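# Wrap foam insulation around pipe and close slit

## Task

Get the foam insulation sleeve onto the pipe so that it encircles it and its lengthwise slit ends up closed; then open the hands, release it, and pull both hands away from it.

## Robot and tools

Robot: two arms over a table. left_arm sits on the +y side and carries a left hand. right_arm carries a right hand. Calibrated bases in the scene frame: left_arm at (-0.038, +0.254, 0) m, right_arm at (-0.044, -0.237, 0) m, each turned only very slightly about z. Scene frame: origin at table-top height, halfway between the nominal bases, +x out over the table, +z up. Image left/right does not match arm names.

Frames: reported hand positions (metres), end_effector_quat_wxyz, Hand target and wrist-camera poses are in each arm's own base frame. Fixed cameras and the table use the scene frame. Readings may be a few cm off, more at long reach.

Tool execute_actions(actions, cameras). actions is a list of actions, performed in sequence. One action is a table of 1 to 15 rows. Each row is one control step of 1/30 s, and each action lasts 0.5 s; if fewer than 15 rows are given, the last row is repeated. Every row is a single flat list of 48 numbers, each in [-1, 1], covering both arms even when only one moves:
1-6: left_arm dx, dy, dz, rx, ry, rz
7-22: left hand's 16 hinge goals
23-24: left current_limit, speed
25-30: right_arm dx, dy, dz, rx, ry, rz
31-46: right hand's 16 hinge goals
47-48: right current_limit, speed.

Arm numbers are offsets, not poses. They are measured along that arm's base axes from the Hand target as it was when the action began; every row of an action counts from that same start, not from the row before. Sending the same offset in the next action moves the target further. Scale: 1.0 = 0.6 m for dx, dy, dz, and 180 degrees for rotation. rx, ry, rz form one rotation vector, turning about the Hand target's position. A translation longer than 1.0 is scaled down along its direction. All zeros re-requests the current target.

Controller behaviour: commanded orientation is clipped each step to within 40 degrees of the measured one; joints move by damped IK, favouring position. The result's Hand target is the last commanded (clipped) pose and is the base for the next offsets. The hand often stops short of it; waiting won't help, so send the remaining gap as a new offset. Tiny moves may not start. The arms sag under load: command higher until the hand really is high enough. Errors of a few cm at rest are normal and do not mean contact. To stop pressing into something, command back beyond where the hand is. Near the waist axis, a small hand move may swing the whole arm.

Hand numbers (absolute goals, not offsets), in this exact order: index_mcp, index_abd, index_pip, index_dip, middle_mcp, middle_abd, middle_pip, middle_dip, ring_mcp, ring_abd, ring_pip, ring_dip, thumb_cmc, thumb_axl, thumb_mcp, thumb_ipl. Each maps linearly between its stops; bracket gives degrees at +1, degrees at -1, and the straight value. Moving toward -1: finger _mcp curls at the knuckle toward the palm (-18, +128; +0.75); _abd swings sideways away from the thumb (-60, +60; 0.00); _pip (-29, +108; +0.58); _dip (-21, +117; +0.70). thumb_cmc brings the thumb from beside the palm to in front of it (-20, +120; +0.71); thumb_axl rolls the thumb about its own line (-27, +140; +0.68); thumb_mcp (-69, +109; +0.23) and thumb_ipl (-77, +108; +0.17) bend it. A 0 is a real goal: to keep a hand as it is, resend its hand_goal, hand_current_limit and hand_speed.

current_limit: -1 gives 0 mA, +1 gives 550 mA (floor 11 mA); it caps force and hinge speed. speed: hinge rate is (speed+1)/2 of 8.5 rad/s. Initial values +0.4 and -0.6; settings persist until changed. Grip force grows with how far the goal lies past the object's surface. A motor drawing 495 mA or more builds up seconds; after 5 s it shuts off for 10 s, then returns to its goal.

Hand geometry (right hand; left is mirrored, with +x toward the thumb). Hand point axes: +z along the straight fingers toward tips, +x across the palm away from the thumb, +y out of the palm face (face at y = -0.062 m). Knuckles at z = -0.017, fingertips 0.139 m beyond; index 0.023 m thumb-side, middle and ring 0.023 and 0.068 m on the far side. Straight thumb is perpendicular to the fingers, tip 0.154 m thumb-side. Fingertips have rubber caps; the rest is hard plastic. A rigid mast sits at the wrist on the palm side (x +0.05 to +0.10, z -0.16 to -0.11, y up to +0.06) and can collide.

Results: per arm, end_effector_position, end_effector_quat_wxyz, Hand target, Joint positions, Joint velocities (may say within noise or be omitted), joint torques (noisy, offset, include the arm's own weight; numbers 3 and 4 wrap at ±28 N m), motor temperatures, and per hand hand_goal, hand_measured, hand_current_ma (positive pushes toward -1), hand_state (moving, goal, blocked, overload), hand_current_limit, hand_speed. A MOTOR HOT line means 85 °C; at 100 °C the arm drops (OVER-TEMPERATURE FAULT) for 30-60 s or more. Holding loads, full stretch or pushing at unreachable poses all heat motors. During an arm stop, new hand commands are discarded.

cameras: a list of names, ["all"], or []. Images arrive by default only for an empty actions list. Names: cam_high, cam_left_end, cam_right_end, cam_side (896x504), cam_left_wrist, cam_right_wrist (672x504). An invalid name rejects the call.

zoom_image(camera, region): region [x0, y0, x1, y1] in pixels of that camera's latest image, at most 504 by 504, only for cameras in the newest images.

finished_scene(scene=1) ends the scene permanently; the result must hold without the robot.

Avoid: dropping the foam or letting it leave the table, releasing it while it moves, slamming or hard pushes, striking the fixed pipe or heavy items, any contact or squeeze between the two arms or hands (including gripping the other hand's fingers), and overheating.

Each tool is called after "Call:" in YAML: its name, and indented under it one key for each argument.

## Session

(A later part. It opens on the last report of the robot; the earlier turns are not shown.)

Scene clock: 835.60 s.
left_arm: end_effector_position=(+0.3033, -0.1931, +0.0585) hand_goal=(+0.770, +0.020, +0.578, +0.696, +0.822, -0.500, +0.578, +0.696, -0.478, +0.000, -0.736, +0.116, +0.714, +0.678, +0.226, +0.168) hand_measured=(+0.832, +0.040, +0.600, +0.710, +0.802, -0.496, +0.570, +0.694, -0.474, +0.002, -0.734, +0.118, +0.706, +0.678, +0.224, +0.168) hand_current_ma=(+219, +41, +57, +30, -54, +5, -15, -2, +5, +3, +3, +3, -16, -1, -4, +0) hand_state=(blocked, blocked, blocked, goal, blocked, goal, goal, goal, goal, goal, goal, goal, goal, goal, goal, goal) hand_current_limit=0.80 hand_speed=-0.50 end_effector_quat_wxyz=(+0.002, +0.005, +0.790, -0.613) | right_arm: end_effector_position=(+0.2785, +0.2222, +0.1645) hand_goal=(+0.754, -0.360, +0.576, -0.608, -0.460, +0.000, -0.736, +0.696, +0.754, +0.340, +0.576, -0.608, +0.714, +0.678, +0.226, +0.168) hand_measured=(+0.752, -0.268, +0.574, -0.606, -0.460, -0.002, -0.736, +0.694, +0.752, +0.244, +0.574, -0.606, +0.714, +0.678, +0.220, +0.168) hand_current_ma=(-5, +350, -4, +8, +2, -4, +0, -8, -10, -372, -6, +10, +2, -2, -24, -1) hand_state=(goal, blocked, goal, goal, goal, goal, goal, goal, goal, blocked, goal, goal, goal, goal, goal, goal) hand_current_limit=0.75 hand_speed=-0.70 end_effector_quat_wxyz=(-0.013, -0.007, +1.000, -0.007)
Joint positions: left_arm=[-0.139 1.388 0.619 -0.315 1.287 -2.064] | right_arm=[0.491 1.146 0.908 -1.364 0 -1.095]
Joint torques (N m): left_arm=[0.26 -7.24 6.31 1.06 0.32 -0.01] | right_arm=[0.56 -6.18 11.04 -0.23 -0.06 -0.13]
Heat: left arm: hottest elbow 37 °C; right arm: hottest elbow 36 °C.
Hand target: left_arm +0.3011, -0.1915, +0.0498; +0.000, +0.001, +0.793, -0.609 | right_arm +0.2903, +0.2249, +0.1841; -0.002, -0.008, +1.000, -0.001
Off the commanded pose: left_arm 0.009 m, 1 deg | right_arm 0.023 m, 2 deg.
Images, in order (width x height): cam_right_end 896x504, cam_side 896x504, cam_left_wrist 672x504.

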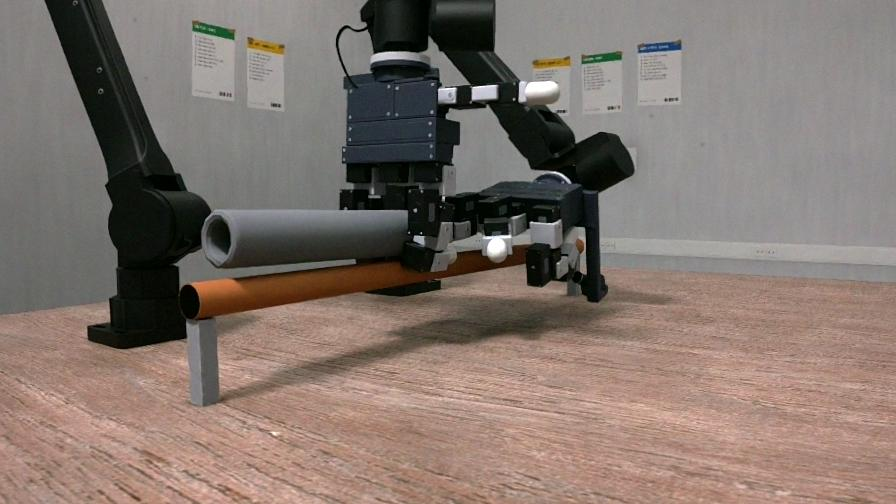

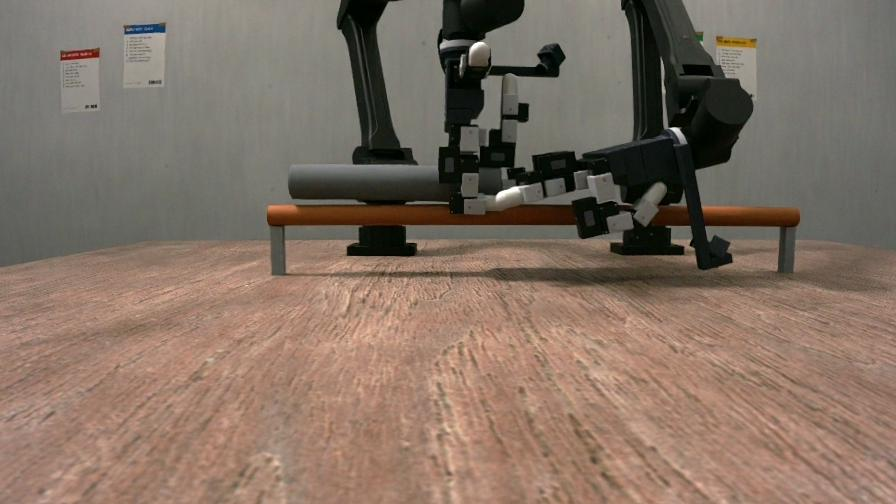

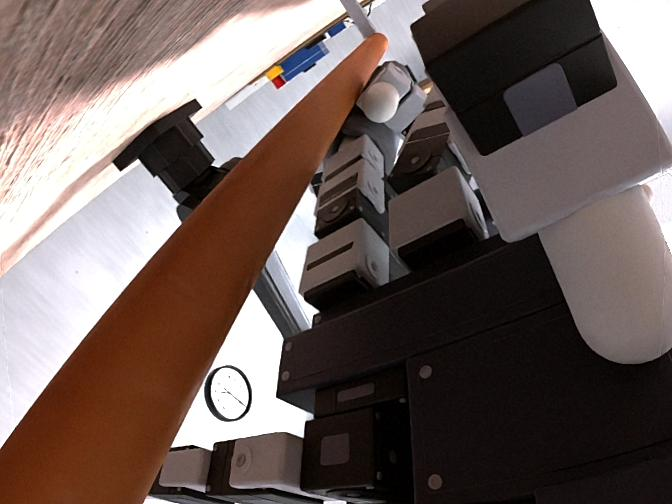

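Call:
execute_actions:
  actions:
    - [[0,0,0,0,0,0,0.77,0.02,0.577,0.696,0.822,-0.5,0.577,0.696,-0.478,0,-0.736,0.116,0.714,0.678,0.226,0.168,0.8,-0.5,0.008,0.003,0.005,0,0,0,0.754,-0.36,0.576,-0.609,-0.46,0,-0.737,0.696,0.754,0.34,0.576,-0.609,0.714,0.678,0.226,0.168,0.75,-0.7]]
  cameras: ["cam_right_end","cam_side","cam_left_wrist"]

Call:
zoom_image:
  camera: "cam_left_wrist"
  region: [280, 0, 440, 160]

Call:
zoom_image:
  camera: "cam_side"
  region: [280, 130, 600, 235]

Scene clock: 836.53 s.
left_arm: end_effector_position=(+0.3028, -0.1934, +0.0589) hand_goal=(+0.770, +0.020, +0.578, +0.696, +0.822, -0.500, +0.578, +0.696, -0.478, +0.000, -0.736, +0.116, +0.714, +0.678, +0.226, +0.168) hand_measured=(+0.832, +0.040, +0.608, +0.712, +0.802, -0.496, +0.570, +0.694, -0.474, +0.002, -0.734, +0.118, +0.706, +0.678, +0.224, +0.168) hand_current_ma=(+219, +41, +84, +39, -54, +5, -15, -2, +5, +3, +3, +3, -16, -1, -4, +0) hand_state=(blocked, blocked, blocked, goal, blocked, goal, goal, goal, goal, goal, goal, goal, goal, goal, goal, goal) hand_current_limit=0.80 hand_speed=-0.50 end_effector_quat_wxyz=(+0.001, +0.005, +0.789, -0.614) | right_arm: end_effector_position=(+0.2804, +0.2229, +0.1669) hand_goal=(+0.754, -0.360, +0.576, -0.608, -0.460, +0.000, -0.736, +0.696, +0.754, +0.340, +0.576, -0.608, +0.714, +0.678, +0.226, +0.168) hand_measured=(+0.752, -0.268, +0.574, -0.606, -0.458, -0.002, -0.736, +0.694, +0.752, +0.244, +0.574, -0.606, +0.714, +0.678, +0.220, +0.168) hand_current_ma=(-5, +350, -4, +8, +7, -4, +0, -8, -10, -372, -5, +10, +2, -2, -24, -1) hand_state=(goal, blocked, goal, goal, goal, goal, goal, goal, goal, blocked, goal, goal, goal, goal, goal, goal) hand_current_limit=0.75 hand_speed=-0.70 end_effector_quat_wxyz=(-0.015, -0.008, +1.000, -0.008)
Joint positions: left_arm=[-0.139 1.388 0.619 -0.315 1.29 -2.067] | right_arm=[0.489 1.153 0.921 -1.373 0 -1.098]
Joint torques (N m): left_arm=[0.21 -7.41 6.37 0.95 0.21 0] | right_arm=[0.26 -5.71 11.56 -0.13 -0.06 -0.11]
Heat: left arm: hottest elbow 37 °C; right arm: hottest elbow 36 °C.
Hand target: left_arm +0.3011, -0.1915, +0.0498; +0.000, +0.001, +0.793, -0.609 | right_arm +0.2952, +0.2268, +0.1872; -0.002, -0.008, +1.000, -0.001
Off the commanded pose: left_arm 0.009 m, 1 deg | right_arm 0.025 m, 2 deg.
Images, in order (width x height): cam_right_end 896x504, cam_side 896x504, cam_left_wrist 672x504.

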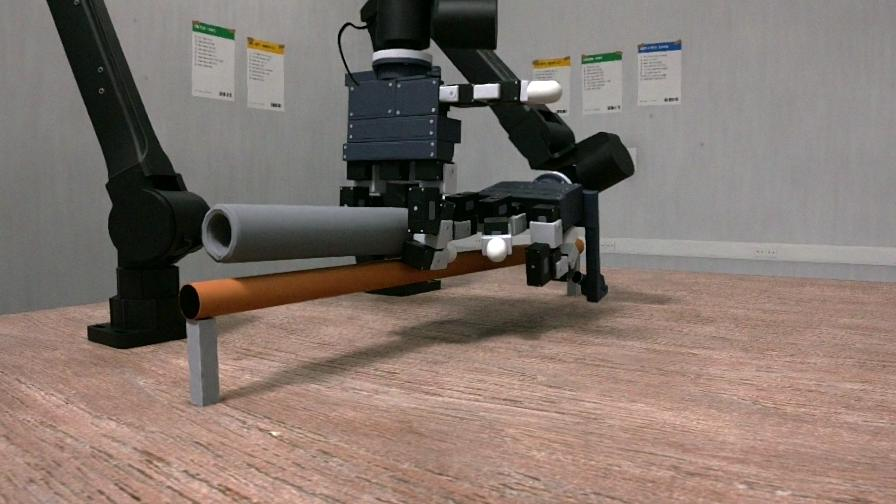

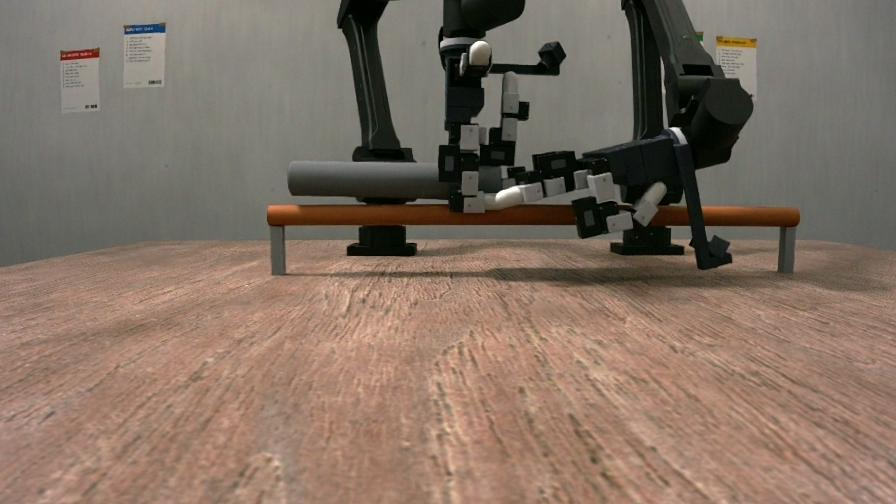

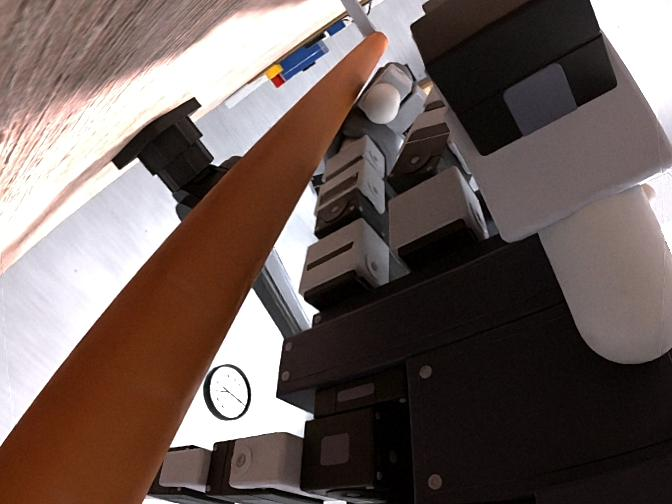

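Scaled by 3.150 from the camera's 672x504 image, which has a finer 960x720 frame.

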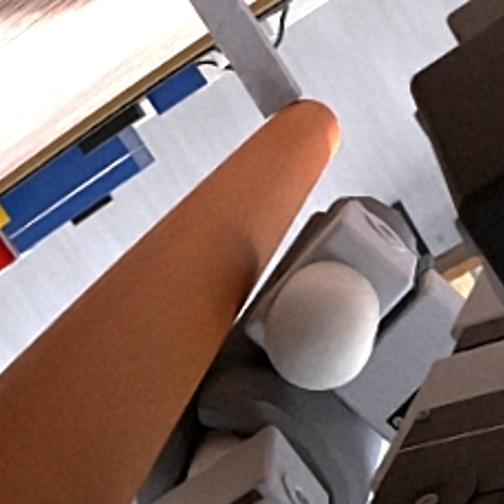

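Scaled by 1.575 from the camera's 896x504 image, which has a finer 1280x720 frame.

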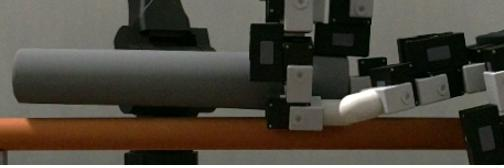

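Call:
execute_actions:
  actions:
    - [[0,0,0,0,0,0,0.77,0.02,0.577,0.696,0.822,-0.5,0.577,0.696,-0.478,0,-0.736,0.116,0.714,0.678,0.226,0.168,0.8,-0.5,0.005,0.003,0.008,0,0,0,0.754,-0.38,0.576,-0.609,-0.46,0,-0.737,0.696,0.754,0.36,0.576,-0.609,0.714,0.678,0.226,0.168,0.8,-0.7]]
  cameras: ["cam_right_end","cam_side","cam_left_wrist"]

Call:
zoom_image:
  camera: "cam_left_wrist"
  region: [320, 60, 420, 160]

Call:
zoom_image:
  camera: "cam_side"
  region: [430, 130, 600, 235]

Scene clock: 837.40 s.
left_arm: end_effector_position=(+0.3025, -0.1935, +0.0591) hand_goal=(+0.770, +0.020, +0.578, +0.696, +0.822, -0.500, +0.578, +0.696, -0.478, +0.000, -0.736, +0.116, +0.714, +0.678, +0.226, +0.168) hand_measured=(+0.832, +0.038, +0.614, +0.716, +0.802, -0.496, +0.570, +0.694, -0.474, +0.002, -0.734, +0.118, +0.706, +0.678, +0.224, +0.168) hand_current_ma=(+219, +34, +104, +47, -54, +5, -15, -2, +5, +3, +3, +3, -16, -1, -4, +0) hand_state=(blocked, goal, blocked, goal, blocked, goal, goal, goal, goal, goal, goal, goal, goal, goal, goal, goal) hand_current_limit=0.80 hand_speed=-0.50 end_effector_quat_wxyz=(+0.000, +0.004, +0.789, -0.615) | right_arm: end_effector_position=(+0.2813, +0.2235, +0.1686) hand_goal=(+0.754, -0.380, +0.576, -0.608, -0.460, +0.000, -0.736, +0.696, +0.754, +0.360, +0.576, -0.608, +0.714, +0.678, +0.226, +0.168) hand_measured=(+0.752, -0.274, +0.576, -0.606, -0.458, -0.002, -0.736, +0.694, +0.752, +0.250, +0.576, -0.606, +0.714, +0.678, +0.220, +0.168) hand_current_ma=(-4, +408, +2, +8, +7, -4, +0, -8, -4, -431, +1, +10, +2, -2, -24, -1) hand_state=(goal, blocked, goal, goal, goal, goal, goal, goal, goal, blocked, goal, goal, goal, goal, goal, goal) hand_current_limit=0.80 hand_speed=-0.70 end_effector_quat_wxyz=(-0.020, -0.009, +1.000, -0.010)
Joint positions: left_arm=[-0.139 1.388 0.619 -0.315 1.291 -2.069] | right_arm=[0.489 1.162 0.933 -1.387 0 -1.099]
Joint torques (N m): left_arm=[0.26 -7.3 6.28 0.94 0.17 0.02] | right_arm=[0.38 -5.95 11.9 -0.09 -0.06 -0.12]
Heat: left arm: hottest elbow 37 °C; right arm: hottest elbow 36 °C.
Hand target: left_arm +0.3011, -0.1915, +0.0498; +0.000, +0.000, +0.793, -0.609 | right_arm +0.2982, +0.2286, +0.1920; -0.001, -0.009, +1.000, -0.001
Off the commanded pose: left_arm 0.010 m, 1 deg | right_arm 0.029 m, 2 deg.
Images, in order (width x height): cam_right_end 896x504, cam_side 896x504, cam_left_wrist 672x504.

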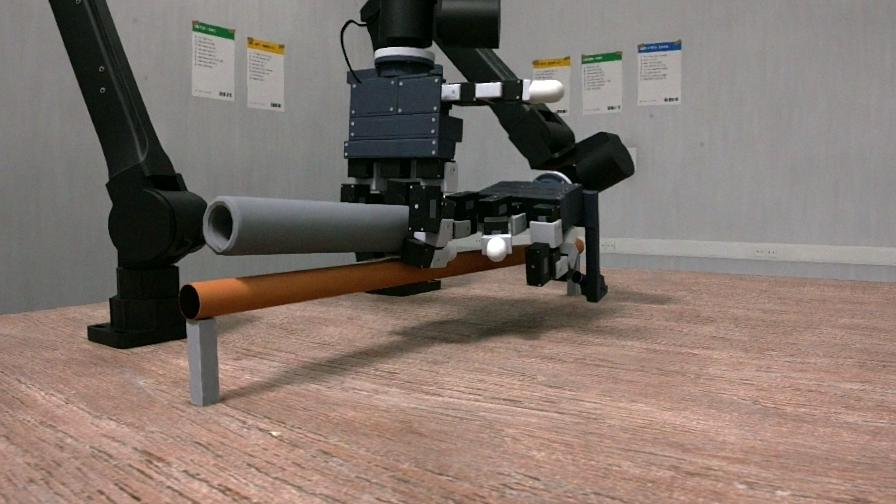

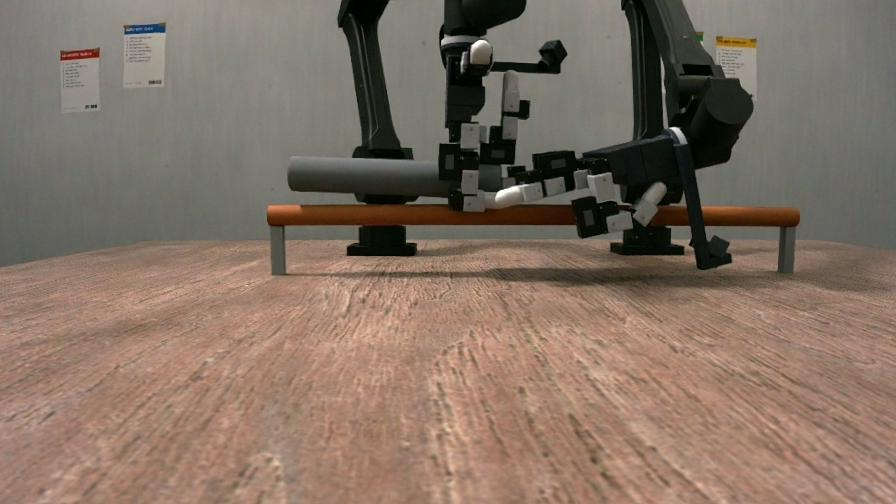

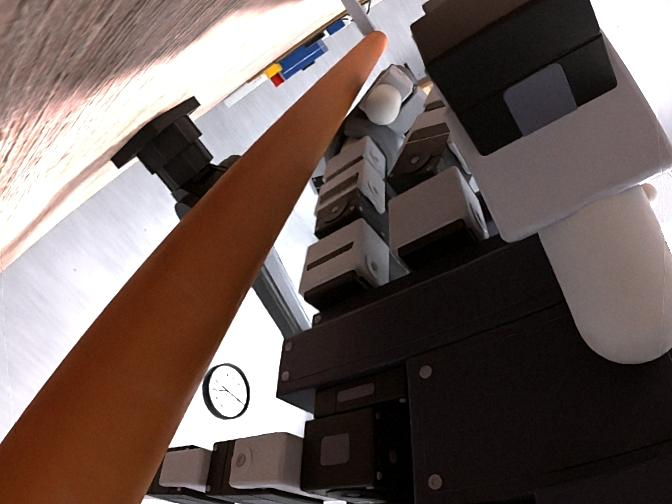

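Scaled by 5.040 from the camera's 672x504 image, which has a finer 960x720 frame.

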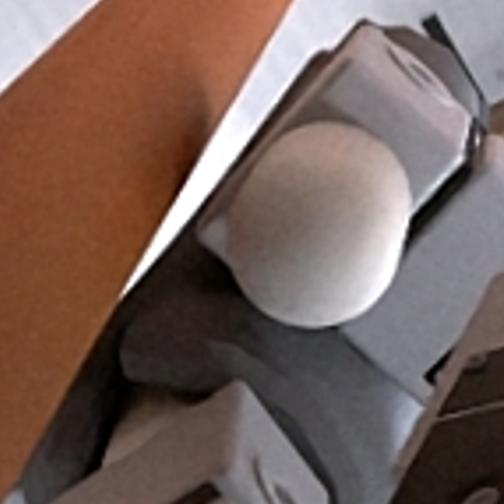

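Scaled by 2.965 from the camera's 896x504 image, which has a finer 1280x720 frame.

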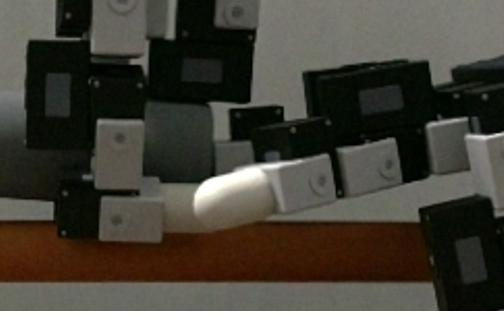

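Call:
execute_actions:
  actions:
    - [[0,0,0,0,0,0,0.77,0.02,0.577,0.696,0.822,-0.5,0.577,0.696,-0.478,0,-0.736,0.116,0.714,0.678,0.226,0.168,0.8,-0.5,-0.01,-0.003,-0.03,0,0,0,0.754,-0.34,0.576,-0.609,-0.46,0,-0.737,0.696,0.754,0.32,0.576,-0.609,0.714,0.678,0.226,0.168,0.7,-0.7]]
    - [[0,0,0,0,0,0,0.77,0.02,0.577,0.696,0.822,-0.5,0.577,0.696,-0.478,0,-0.736,0.116,0.714,0.678,0.226,0.168,0.8,-0.5,-0.005,0,-0.018,0,0,0,0.754,-0.3,0.576,-0.609,-0.46,0,-0.737,0.696,0.754,0.28,0.576,-0.609,0.714,0.678,0.226,0.168,0.7,-0.7]]
  cameras: ["cam_right_end","cam_side","cam_left_wrist"]

Call:
zoom_image:
  camera: "cam_left_wrist"
  region: [320, 60, 420, 160]

Call:
zoom_image:
  camera: "cam_side"
  region: [280, 130, 600, 235]

Call:
zoom_image:
  camera: "cam_right_end"
  region: [205, 205, 275, 290]

Scene clock: 842.73 s.
left_arm: end_effector_position=(+0.3033, -0.1929, +0.0579) hand_goal=(+0.770, +0.020, +0.578, +0.696, +0.822, -0.500, +0.578, +0.696, -0.478, +0.000, -0.736, +0.116, +0.714, +0.678, +0.226, +0.168) hand_measured=(+0.818, +0.014, +0.614, +0.716, +0.802, -0.496, +0.570, +0.694, -0.474, +0.002, -0.734, +0.118, +0.706, +0.678, +0.224, +0.168) hand_current_ma=(+158, -10, +99, +47, -53, +4, -14, -2, +5, +3, +3, +3, -16, -1, -4, +0) hand_state=(blocked, goal, blocked, goal, blocked, goal, goal, goal, goal, goal, goal, goal, goal, goal, goal, goal) hand_current_limit=0.80 hand_speed=-0.50 end_effector_quat_wxyz=(+0.001, +0.003, +0.791, -0.612) | right_arm: end_effector_position=(+0.2844, +0.2251, +0.1625) hand_goal=(+0.754, -0.300, +0.576, -0.608, -0.460, +0.000, -0.736, +0.696, +0.754, +0.280, +0.576, -0.608, +0.714, +0.678, +0.226, +0.168) hand_measured=(+0.754, -0.262, +0.578, -0.606, -0.460, -0.002, -0.736, +0.694, +0.756, +0.236, +0.578, -0.606, +0.714, +0.678, +0.220, +0.168) hand_current_ma=(-1, +130, +5, +8, -3, -4, +0, -8, +7, -155, +4, +8, +2, -2, -24, -1) hand_state=(goal, blocked, goal, goal, goal, goal, goal, goal, goal, blocked, goal, goal, goal, goal, goal, goal) hand_current_limit=0.70 hand_speed=-0.70 end_effector_quat_wxyz=(-0.010, -0.009, +1.000, -0.005)
Joint positions: left_arm=[-0.139 1.39 0.619 -0.313 1.284 -2.069] | right_arm=[0.489 1.162 0.914 -1.347 0 -1.099]
Joint torques (N m): left_arm=[0.21 -7.41 6.34 0.87 0.42 0.03] | right_arm=[0.97 -6.36 6.95 1.18 -0.08 -0.03]
Heat: left arm: hottest elbow 36 °C; right arm: hottest elbow 37 °C.
Hand target: left_arm +0.3011, -0.1915, +0.0497; +0.000, +0.000, +0.793, -0.609 | right_arm +0.2891, +0.2268, +0.1632; -0.001, -0.009, +1.000, -0.001
Off the commanded pose: left_arm 0.009 m, 1 deg | right_arm 0.005 m, 1 deg.
Images, in order (width x height): cam_right_end 896x504, cam_side 896x504, cam_left_wrist 672x504.

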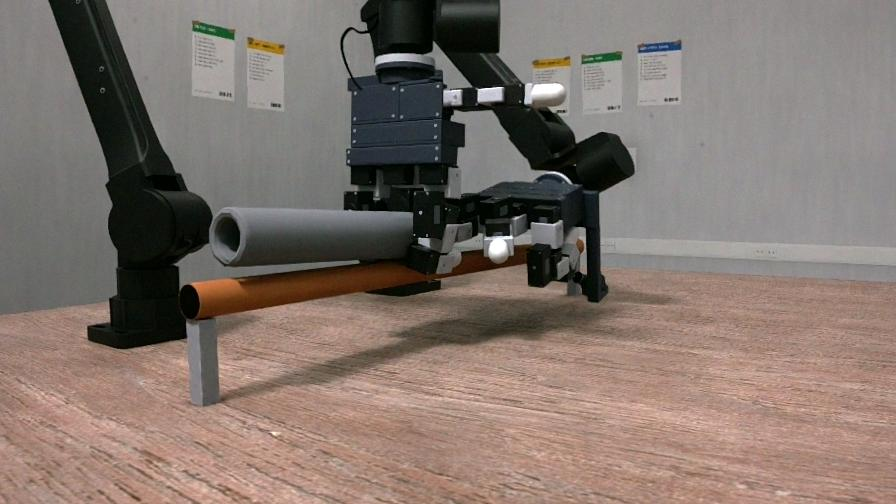

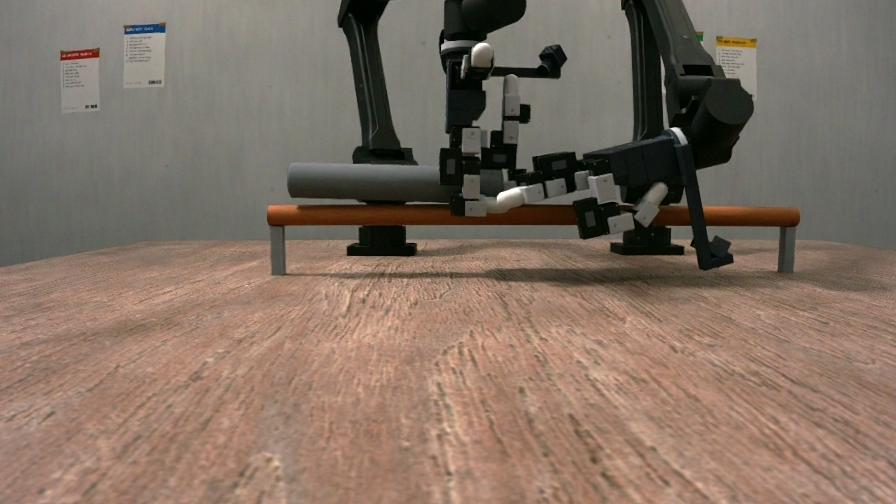

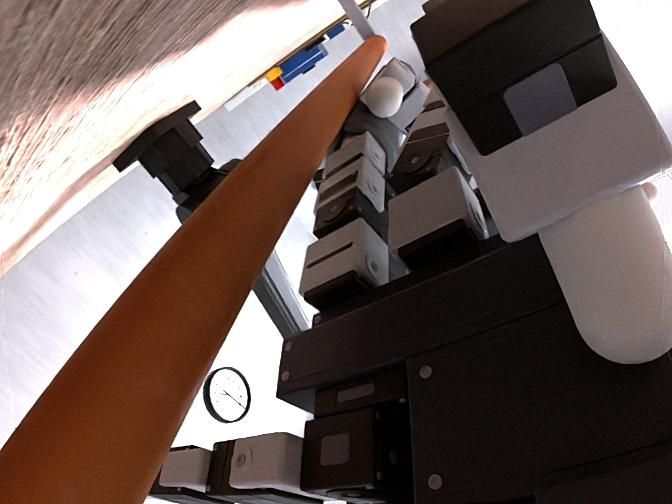

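Scaled by 5.040 from the camera's 672x504 image, which has a finer 960x720 frame.

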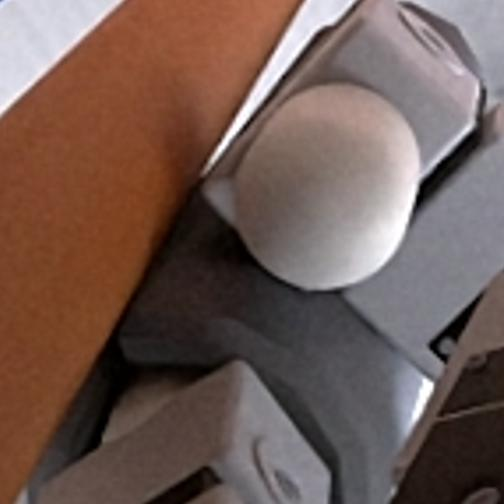

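Scaled by 1.575 from the camera's 896x504 image, which has a finer 1280x720 frame.

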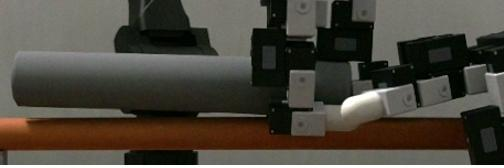

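Scaled by 5.929 from the camera's 896x504 image, which has a finer 1280x720 frame.

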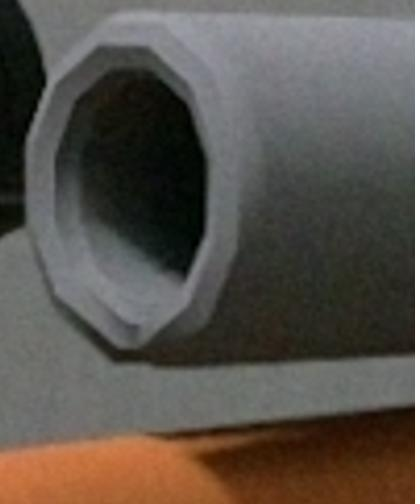

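Call:
execute_actions:
  actions:
    - [[0,0,0,0,0,0,0.73,0.02,0.577,0.696,0.822,-0.5,0.577,0.696,-0.478,0,-0.736,0.116,0.714,0.678,0.226,0.168,0.85,-0.5,0,0.015,0,0,0,0,0.754,-0.32,0.576,-0.609,-0.46,0,-0.737,0.696,0.754,0.3,0.576,-0.609,0.714,0.678,0.226,0.168,0.7,-0.7]]
  cameras: ["cam_side","cam_left_wrist"]

Call:
zoom_image:
  camera: "cam_left_wrist"
  region: [320, 60, 420, 160]

Call:
execute_actions:
  actions:
    - [[0,0,0,0,0,0,0.73,0.02,0.577,0.696,0.822,-0.5,0.577,0.696,-0.478,0,-0.736,0.116,0.714,0.678,0.226,0.168,0.85,-0.5,0,-0.03,0,0,0,0,0.754,-0.32,0.576,-0.609,-0.46,0,-0.737,0.696,0.754,0.3,0.576,-0.609,0.714,0.678,0.226,0.168,0.7,-0.7]]
  cameras: ["cam_side","cam_left_wrist"]

Call:
zoom_image:
  camera: "cam_left_wrist"
  region: [320, 60, 420, 160]

Scene clock: 843.70 s.
left_arm: end_effector_position=(+0.3033, -0.1929, +0.0579) hand_goal=(+0.730, +0.020, +0.578, +0.696, +0.822, -0.500, +0.578, +0.696, -0.478, +0.000, -0.736, +0.116, +0.714, +0.678, +0.226, +0.168) hand_measured=(+0.814, +0.014, +0.614, +0.716, +0.802, -0.496, +0.570, +0.694, -0.474, +0.002, -0.734, +0.118, +0.706, +0.678, +0.224, +0.168) hand_current_ma=(+320, -10, +99, +51, -53, +4, -14, -2, +5, +3, +3, +3, -16, -1, -4, +0) hand_state=(blocked, goal, blocked, blocked, blocked, goal, goal, goal, goal, goal, goal, goal, goal, goal, goal, goal) hand_current_limit=0.85 hand_speed=-0.50 end_effector_quat_wxyz=(+0.001, +0.003, +0.791, -0.612) | right_arm: end_effector_position=(+0.2841, +0.2267, +0.1624) hand_goal=(+0.754, -0.320, +0.576, -0.608, -0.460, +0.000, -0.736, +0.696, +0.754, +0.300, +0.576, -0.608, +0.714, +0.678, +0.226, +0.168) hand_measured=(+0.758, -0.262, +0.578, -0.606, -0.464, -0.002, -0.736, +0.694, +0.760, +0.236, +0.578, -0.606, +0.714, +0.678, +0.220, +0.168) hand_current_ma=(+15, +208, +5, +8, -12, -4, +0, -8, +23, -235, +4, +8, +2, -2, -24, -1) hand_state=(goal, blocked, goal, goal, goal, goal, goal, goal, goal, blocked, goal, goal, goal, goal, goal, goal) hand_current_limit=0.70 hand_speed=-0.70 end_effector_quat_wxyz=(-0.009, -0.007, +1.000, -0.007)
Joint positions: left_arm=[-0.139 1.39 0.619 -0.313 1.284 -2.069] | right_arm=[0.497 1.162 0.914 -1.345 0.003 -1.089]
Joint torques (N m): left_arm=[0.15 -7.24 6.32 0.92 0.41 0.02] | right_arm=[2.26 -5.42 7.76 1.21 -0.21 0.08]
Heat: left arm: hottest elbow 36 °C; right arm: hottest elbow 37 °C.
Hand target: left_arm +0.3011, -0.1915, +0.0497; +0.000, +0.000, +0.793, -0.609 | right_arm +0.2892, +0.2357, +0.1632; -0.001, -0.008, +1.000, -0.001
Off the commanded pose: left_arm 0.009 m, 1 deg | right_arm 0.010 m, 1 deg.
Images, in order (width x height): cam_side 896x504, cam_left_wrist 672x504.

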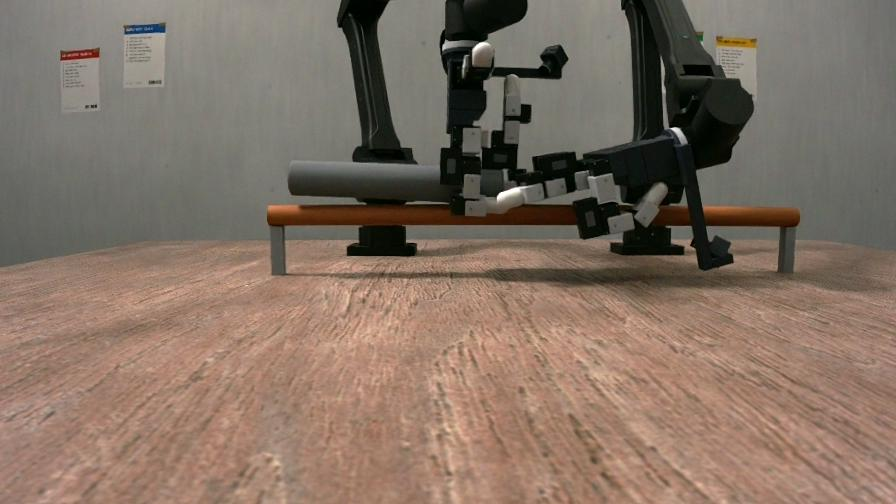

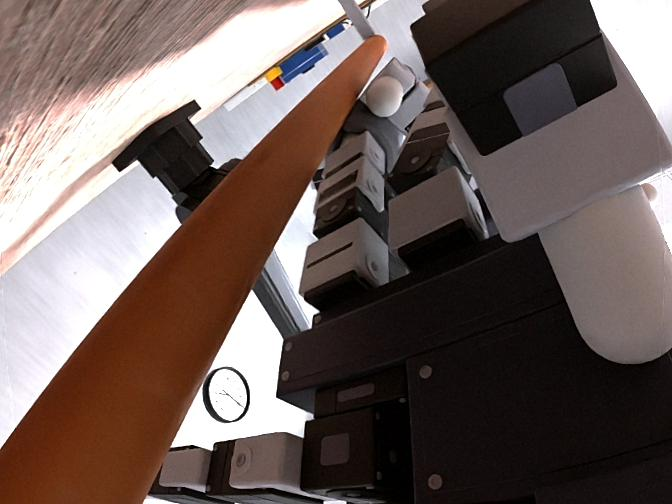

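Scaled by 5.040 from the camera's 672x504 image, which has a finer 960x720 frame.

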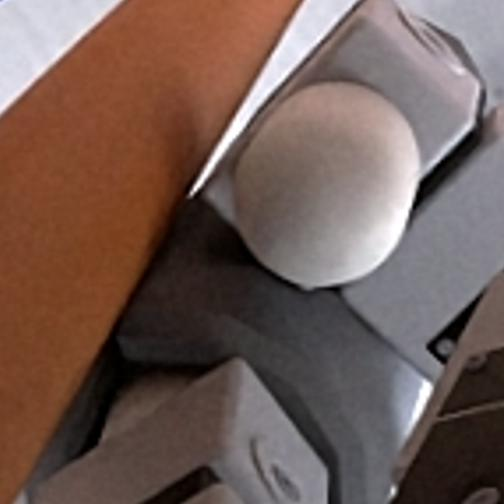

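Scene clock: 844.43 s.
left_arm: end_effector_position=(+0.3033, -0.1929, +0.0579) hand_goal=(+0.730, +0.020, +0.578, +0.696, +0.822, -0.500, +0.578, +0.696, -0.478, +0.000, -0.736, +0.116, +0.714, +0.678, +0.226, +0.168) hand_measured=(+0.814, +0.012, +0.614, +0.716, +0.802, -0.496, +0.570, +0.694, -0.474, +0.002, -0.734, +0.118, +0.706, +0.678, +0.224, +0.168) hand_current_ma=(+320, -13, +99, +51, -53, +4, -14, -2, +5, +3, +3, +3, -16, -1, -4, +0) hand_state=(blocked, goal, blocked, blocked, blocked, goal, goal, goal, goal, goal, goal, goal, goal, goal, goal, goal) hand_current_limit=0.85 hand_speed=-0.50 end_effector_quat_wxyz=(+0.001, +0.003, +0.791, -0.612) | right_arm: end_effector_position=(+0.2849, +0.2226, +0.1615) hand_goal=(+0.754, -0.320, +0.576, -0.608, -0.460, +0.000, -0.736, +0.696, +0.754, +0.300, +0.576, -0.608, +0.714, +0.678, +0.226, +0.168) hand_measured=(+0.750, -0.262, +0.576, -0.606, -0.468, -0.002, -0.736, +0.694, +0.752, +0.236, +0.576, -0.606, +0.714, +0.678, +0.220, +0.168) hand_current_ma=(-16, +208, +0, +8, -30, -4, +0, -8, -10, -235, +2, +8, +2, -2, -24, -1) hand_state=(goal, blocked, goal, goal, goal, goal, goal, goal, goal, blocked, goal, goal, goal, goal, goal, goal) hand_current_limit=0.70 hand_speed=-0.70 end_effector_quat_wxyz=(-0.012, -0.011, +1.000, -0.002)
Joint positions: left_arm=[-0.139 1.39 0.619 -0.313 1.284 -2.069] | right_arm=[0.476 1.161 0.909 -1.342 -0.008 -1.118]
Joint torques (N m): left_arm=[0.15 -7.41 6.28 0.95 0.42 0.02] | right_arm=[-0.09 -7.12 6.58 0.91 0.2 -0.09]
Heat: left arm: hottest elbow 36 °C; right arm: hottest elbow 37 °C.
Hand target: left_arm +0.3011, -0.1915, +0.0497; +0.000, +0.000, +0.793, -0.609 | right_arm +0.2892, +0.2177, +0.1631; -0.002, -0.008, +1.000, -0.001
Off the commanded pose: left_arm 0.009 m, 1 deg | right_arm 0.007 m, 1 deg.
Images, in order (width x height): cam_side 896x504, cam_left_wrist 672x504.

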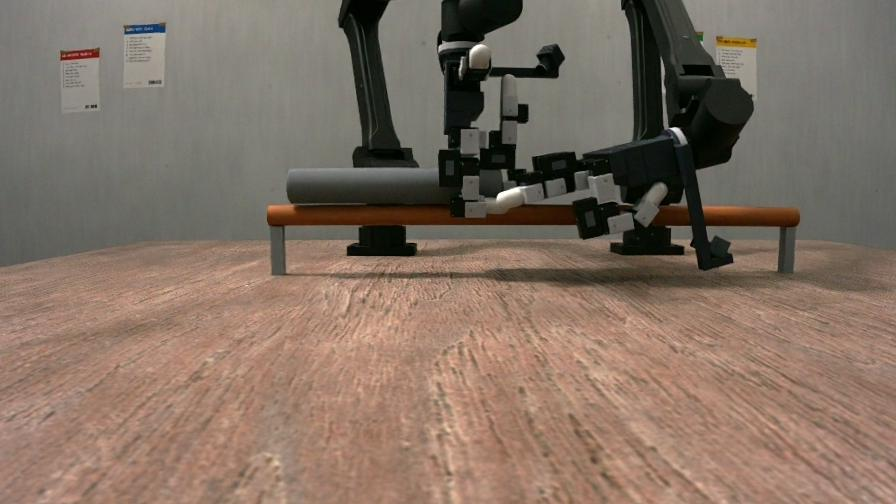

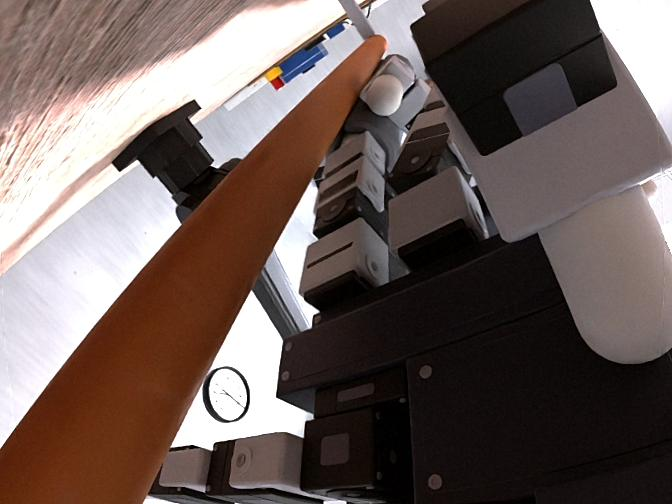

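Scaled by 5.040 from the camera's 672x504 image, which has a finer 960x720 frame.

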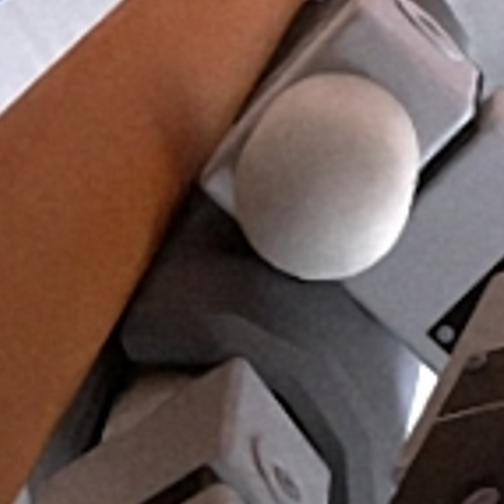

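Call:
execute_actions:
  actions:
    - [[0,0,0,0,0,0,0.71,0.02,0.577,0.696,0.822,-0.5,0.577,0.696,-0.478,0,-0.736,0.116,0.714,0.678,0.226,0.168,0.9,-0.5,0,0.045,0,0,0,0,0.754,-0.31,0.576,-0.609,-0.46,0,-0.737,0.696,0.754,0.29,0.576,-0.609,0.714,0.678,0.226,0.168,0.7,-0.7]]
    - [[0,0,0,0,0,0,0.71,0.02,0.577,0.696,0.822,-0.5,0.577,0.696,-0.478,0,-0.736,0.116,0.714,0.678,0.226,0.168,0.9,-0.5,0,-0.045,0,0,0,0,0.754,-0.31,0.576,-0.609,-0.46,0,-0.737,0.696,0.754,0.29,0.576,-0.609,0.714,0.678,0.226,0.168,0.7,-0.7]]
  cameras: ["cam_side","cam_left_wrist"]

Call:
zoom_image:
  camera: "cam_left_wrist"
  region: [320, 60, 420, 160]

Scene clock: 846.00 s.
left_arm: end_effector_position=(+0.3032, -0.1929, +0.0580) hand_goal=(+0.710, +0.020, +0.578, +0.696, +0.822, -0.500, +0.578, +0.696, -0.478, +0.000, -0.736, +0.116, +0.714, +0.678, +0.226, +0.168) hand_measured=(+0.806, +0.012, +0.620, +0.726, +0.802, -0.496, +0.570, +0.694, -0.474, +0.002, -0.734, +0.118, +0.706, +0.678, +0.224, +0.168) hand_current_ma=(+376, -12, +120, +82, -53, +4, -14, -2, +5, +3, +3, +3, -16, -1, -4, +0) hand_state=(blocked, goal, blocked, blocked, blocked, goal, goal, goal, goal, goal, goal, goal, goal, goal, goal, goal) hand_current_limit=0.90 hand_speed=-0.50 end_effector_quat_wxyz=(+0.001, +0.003, +0.790, -0.613) | right_arm: end_effector_position=(+0.2845, +0.2233, +0.1607) hand_goal=(+0.754, -0.310, +0.576, -0.608, -0.460, +0.000, -0.736, +0.696, +0.754, +0.290, +0.576, -0.608, +0.714, +0.678, +0.226, +0.168) hand_measured=(+0.750, -0.262, +0.576, -0.606, -0.478, -0.002, -0.736, +0.694, +0.750, +0.236, +0.576, -0.606, +0.714, +0.678, +0.220, +0.168) hand_current_ma=(-12, +169, +1, +8, -76, -4, +0, -8, -17, -194, -1, +8, +2, -2, -24, -1) hand_state=(goal, blocked, goal, goal, goal, goal, goal, goal, goal, blocked, goal, goal, goal, goal, goal, goal) hand_current_limit=0.70 hand_speed=-0.70 end_effector_quat_wxyz=(-0.012, -0.012, +1.000, -0.001)
Joint positions: left_arm=[-0.139 1.39 0.619 -0.313 1.285 -2.069] | right_arm=[0.477 1.161 0.907 -1.338 -0.01 -1.117]
Joint torques (N m): left_arm=[0.15 -7.59 6.34 0.88 0.39 0.04] | right_arm=[-0.03 -7.18 6.8 0.73 0.26 -0.1]
Heat: left arm: hottest elbow 36 °C; right arm: hottest elbow 36 °C.
Hand target: left_arm +0.3011, -0.1915, +0.0497; +0.000, +0.000, +0.793, -0.609 | right_arm +0.2892, +0.2177, +0.1631; -0.002, -0.008, +1.000, -0.001
Off the commanded pose: left_arm 0.009 m, 1 deg | right_arm 0.008 m, 1 deg.
Images, in order (width x height): cam_side 896x504, cam_left_wrist 672x504.

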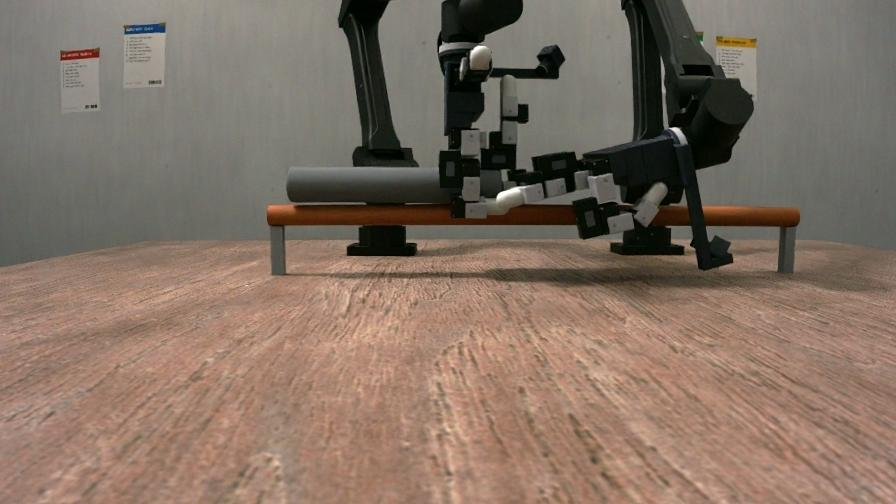

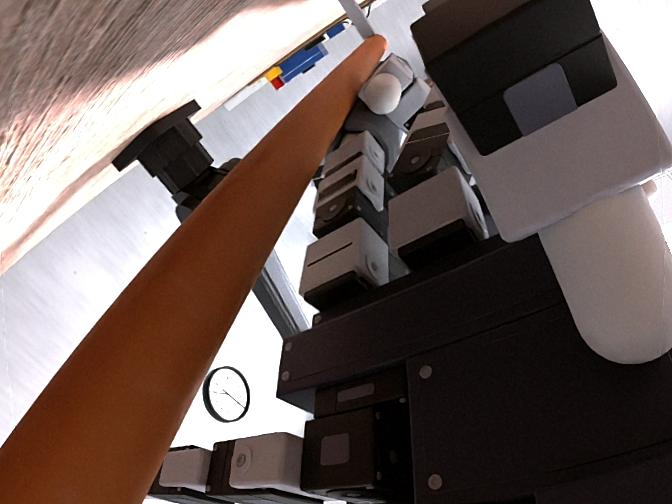

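Scaled by 5.040 from the camera's 672x504 image, which has a finer 960x720 frame.

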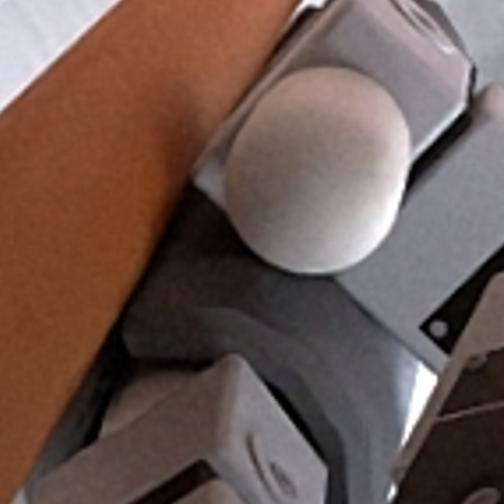

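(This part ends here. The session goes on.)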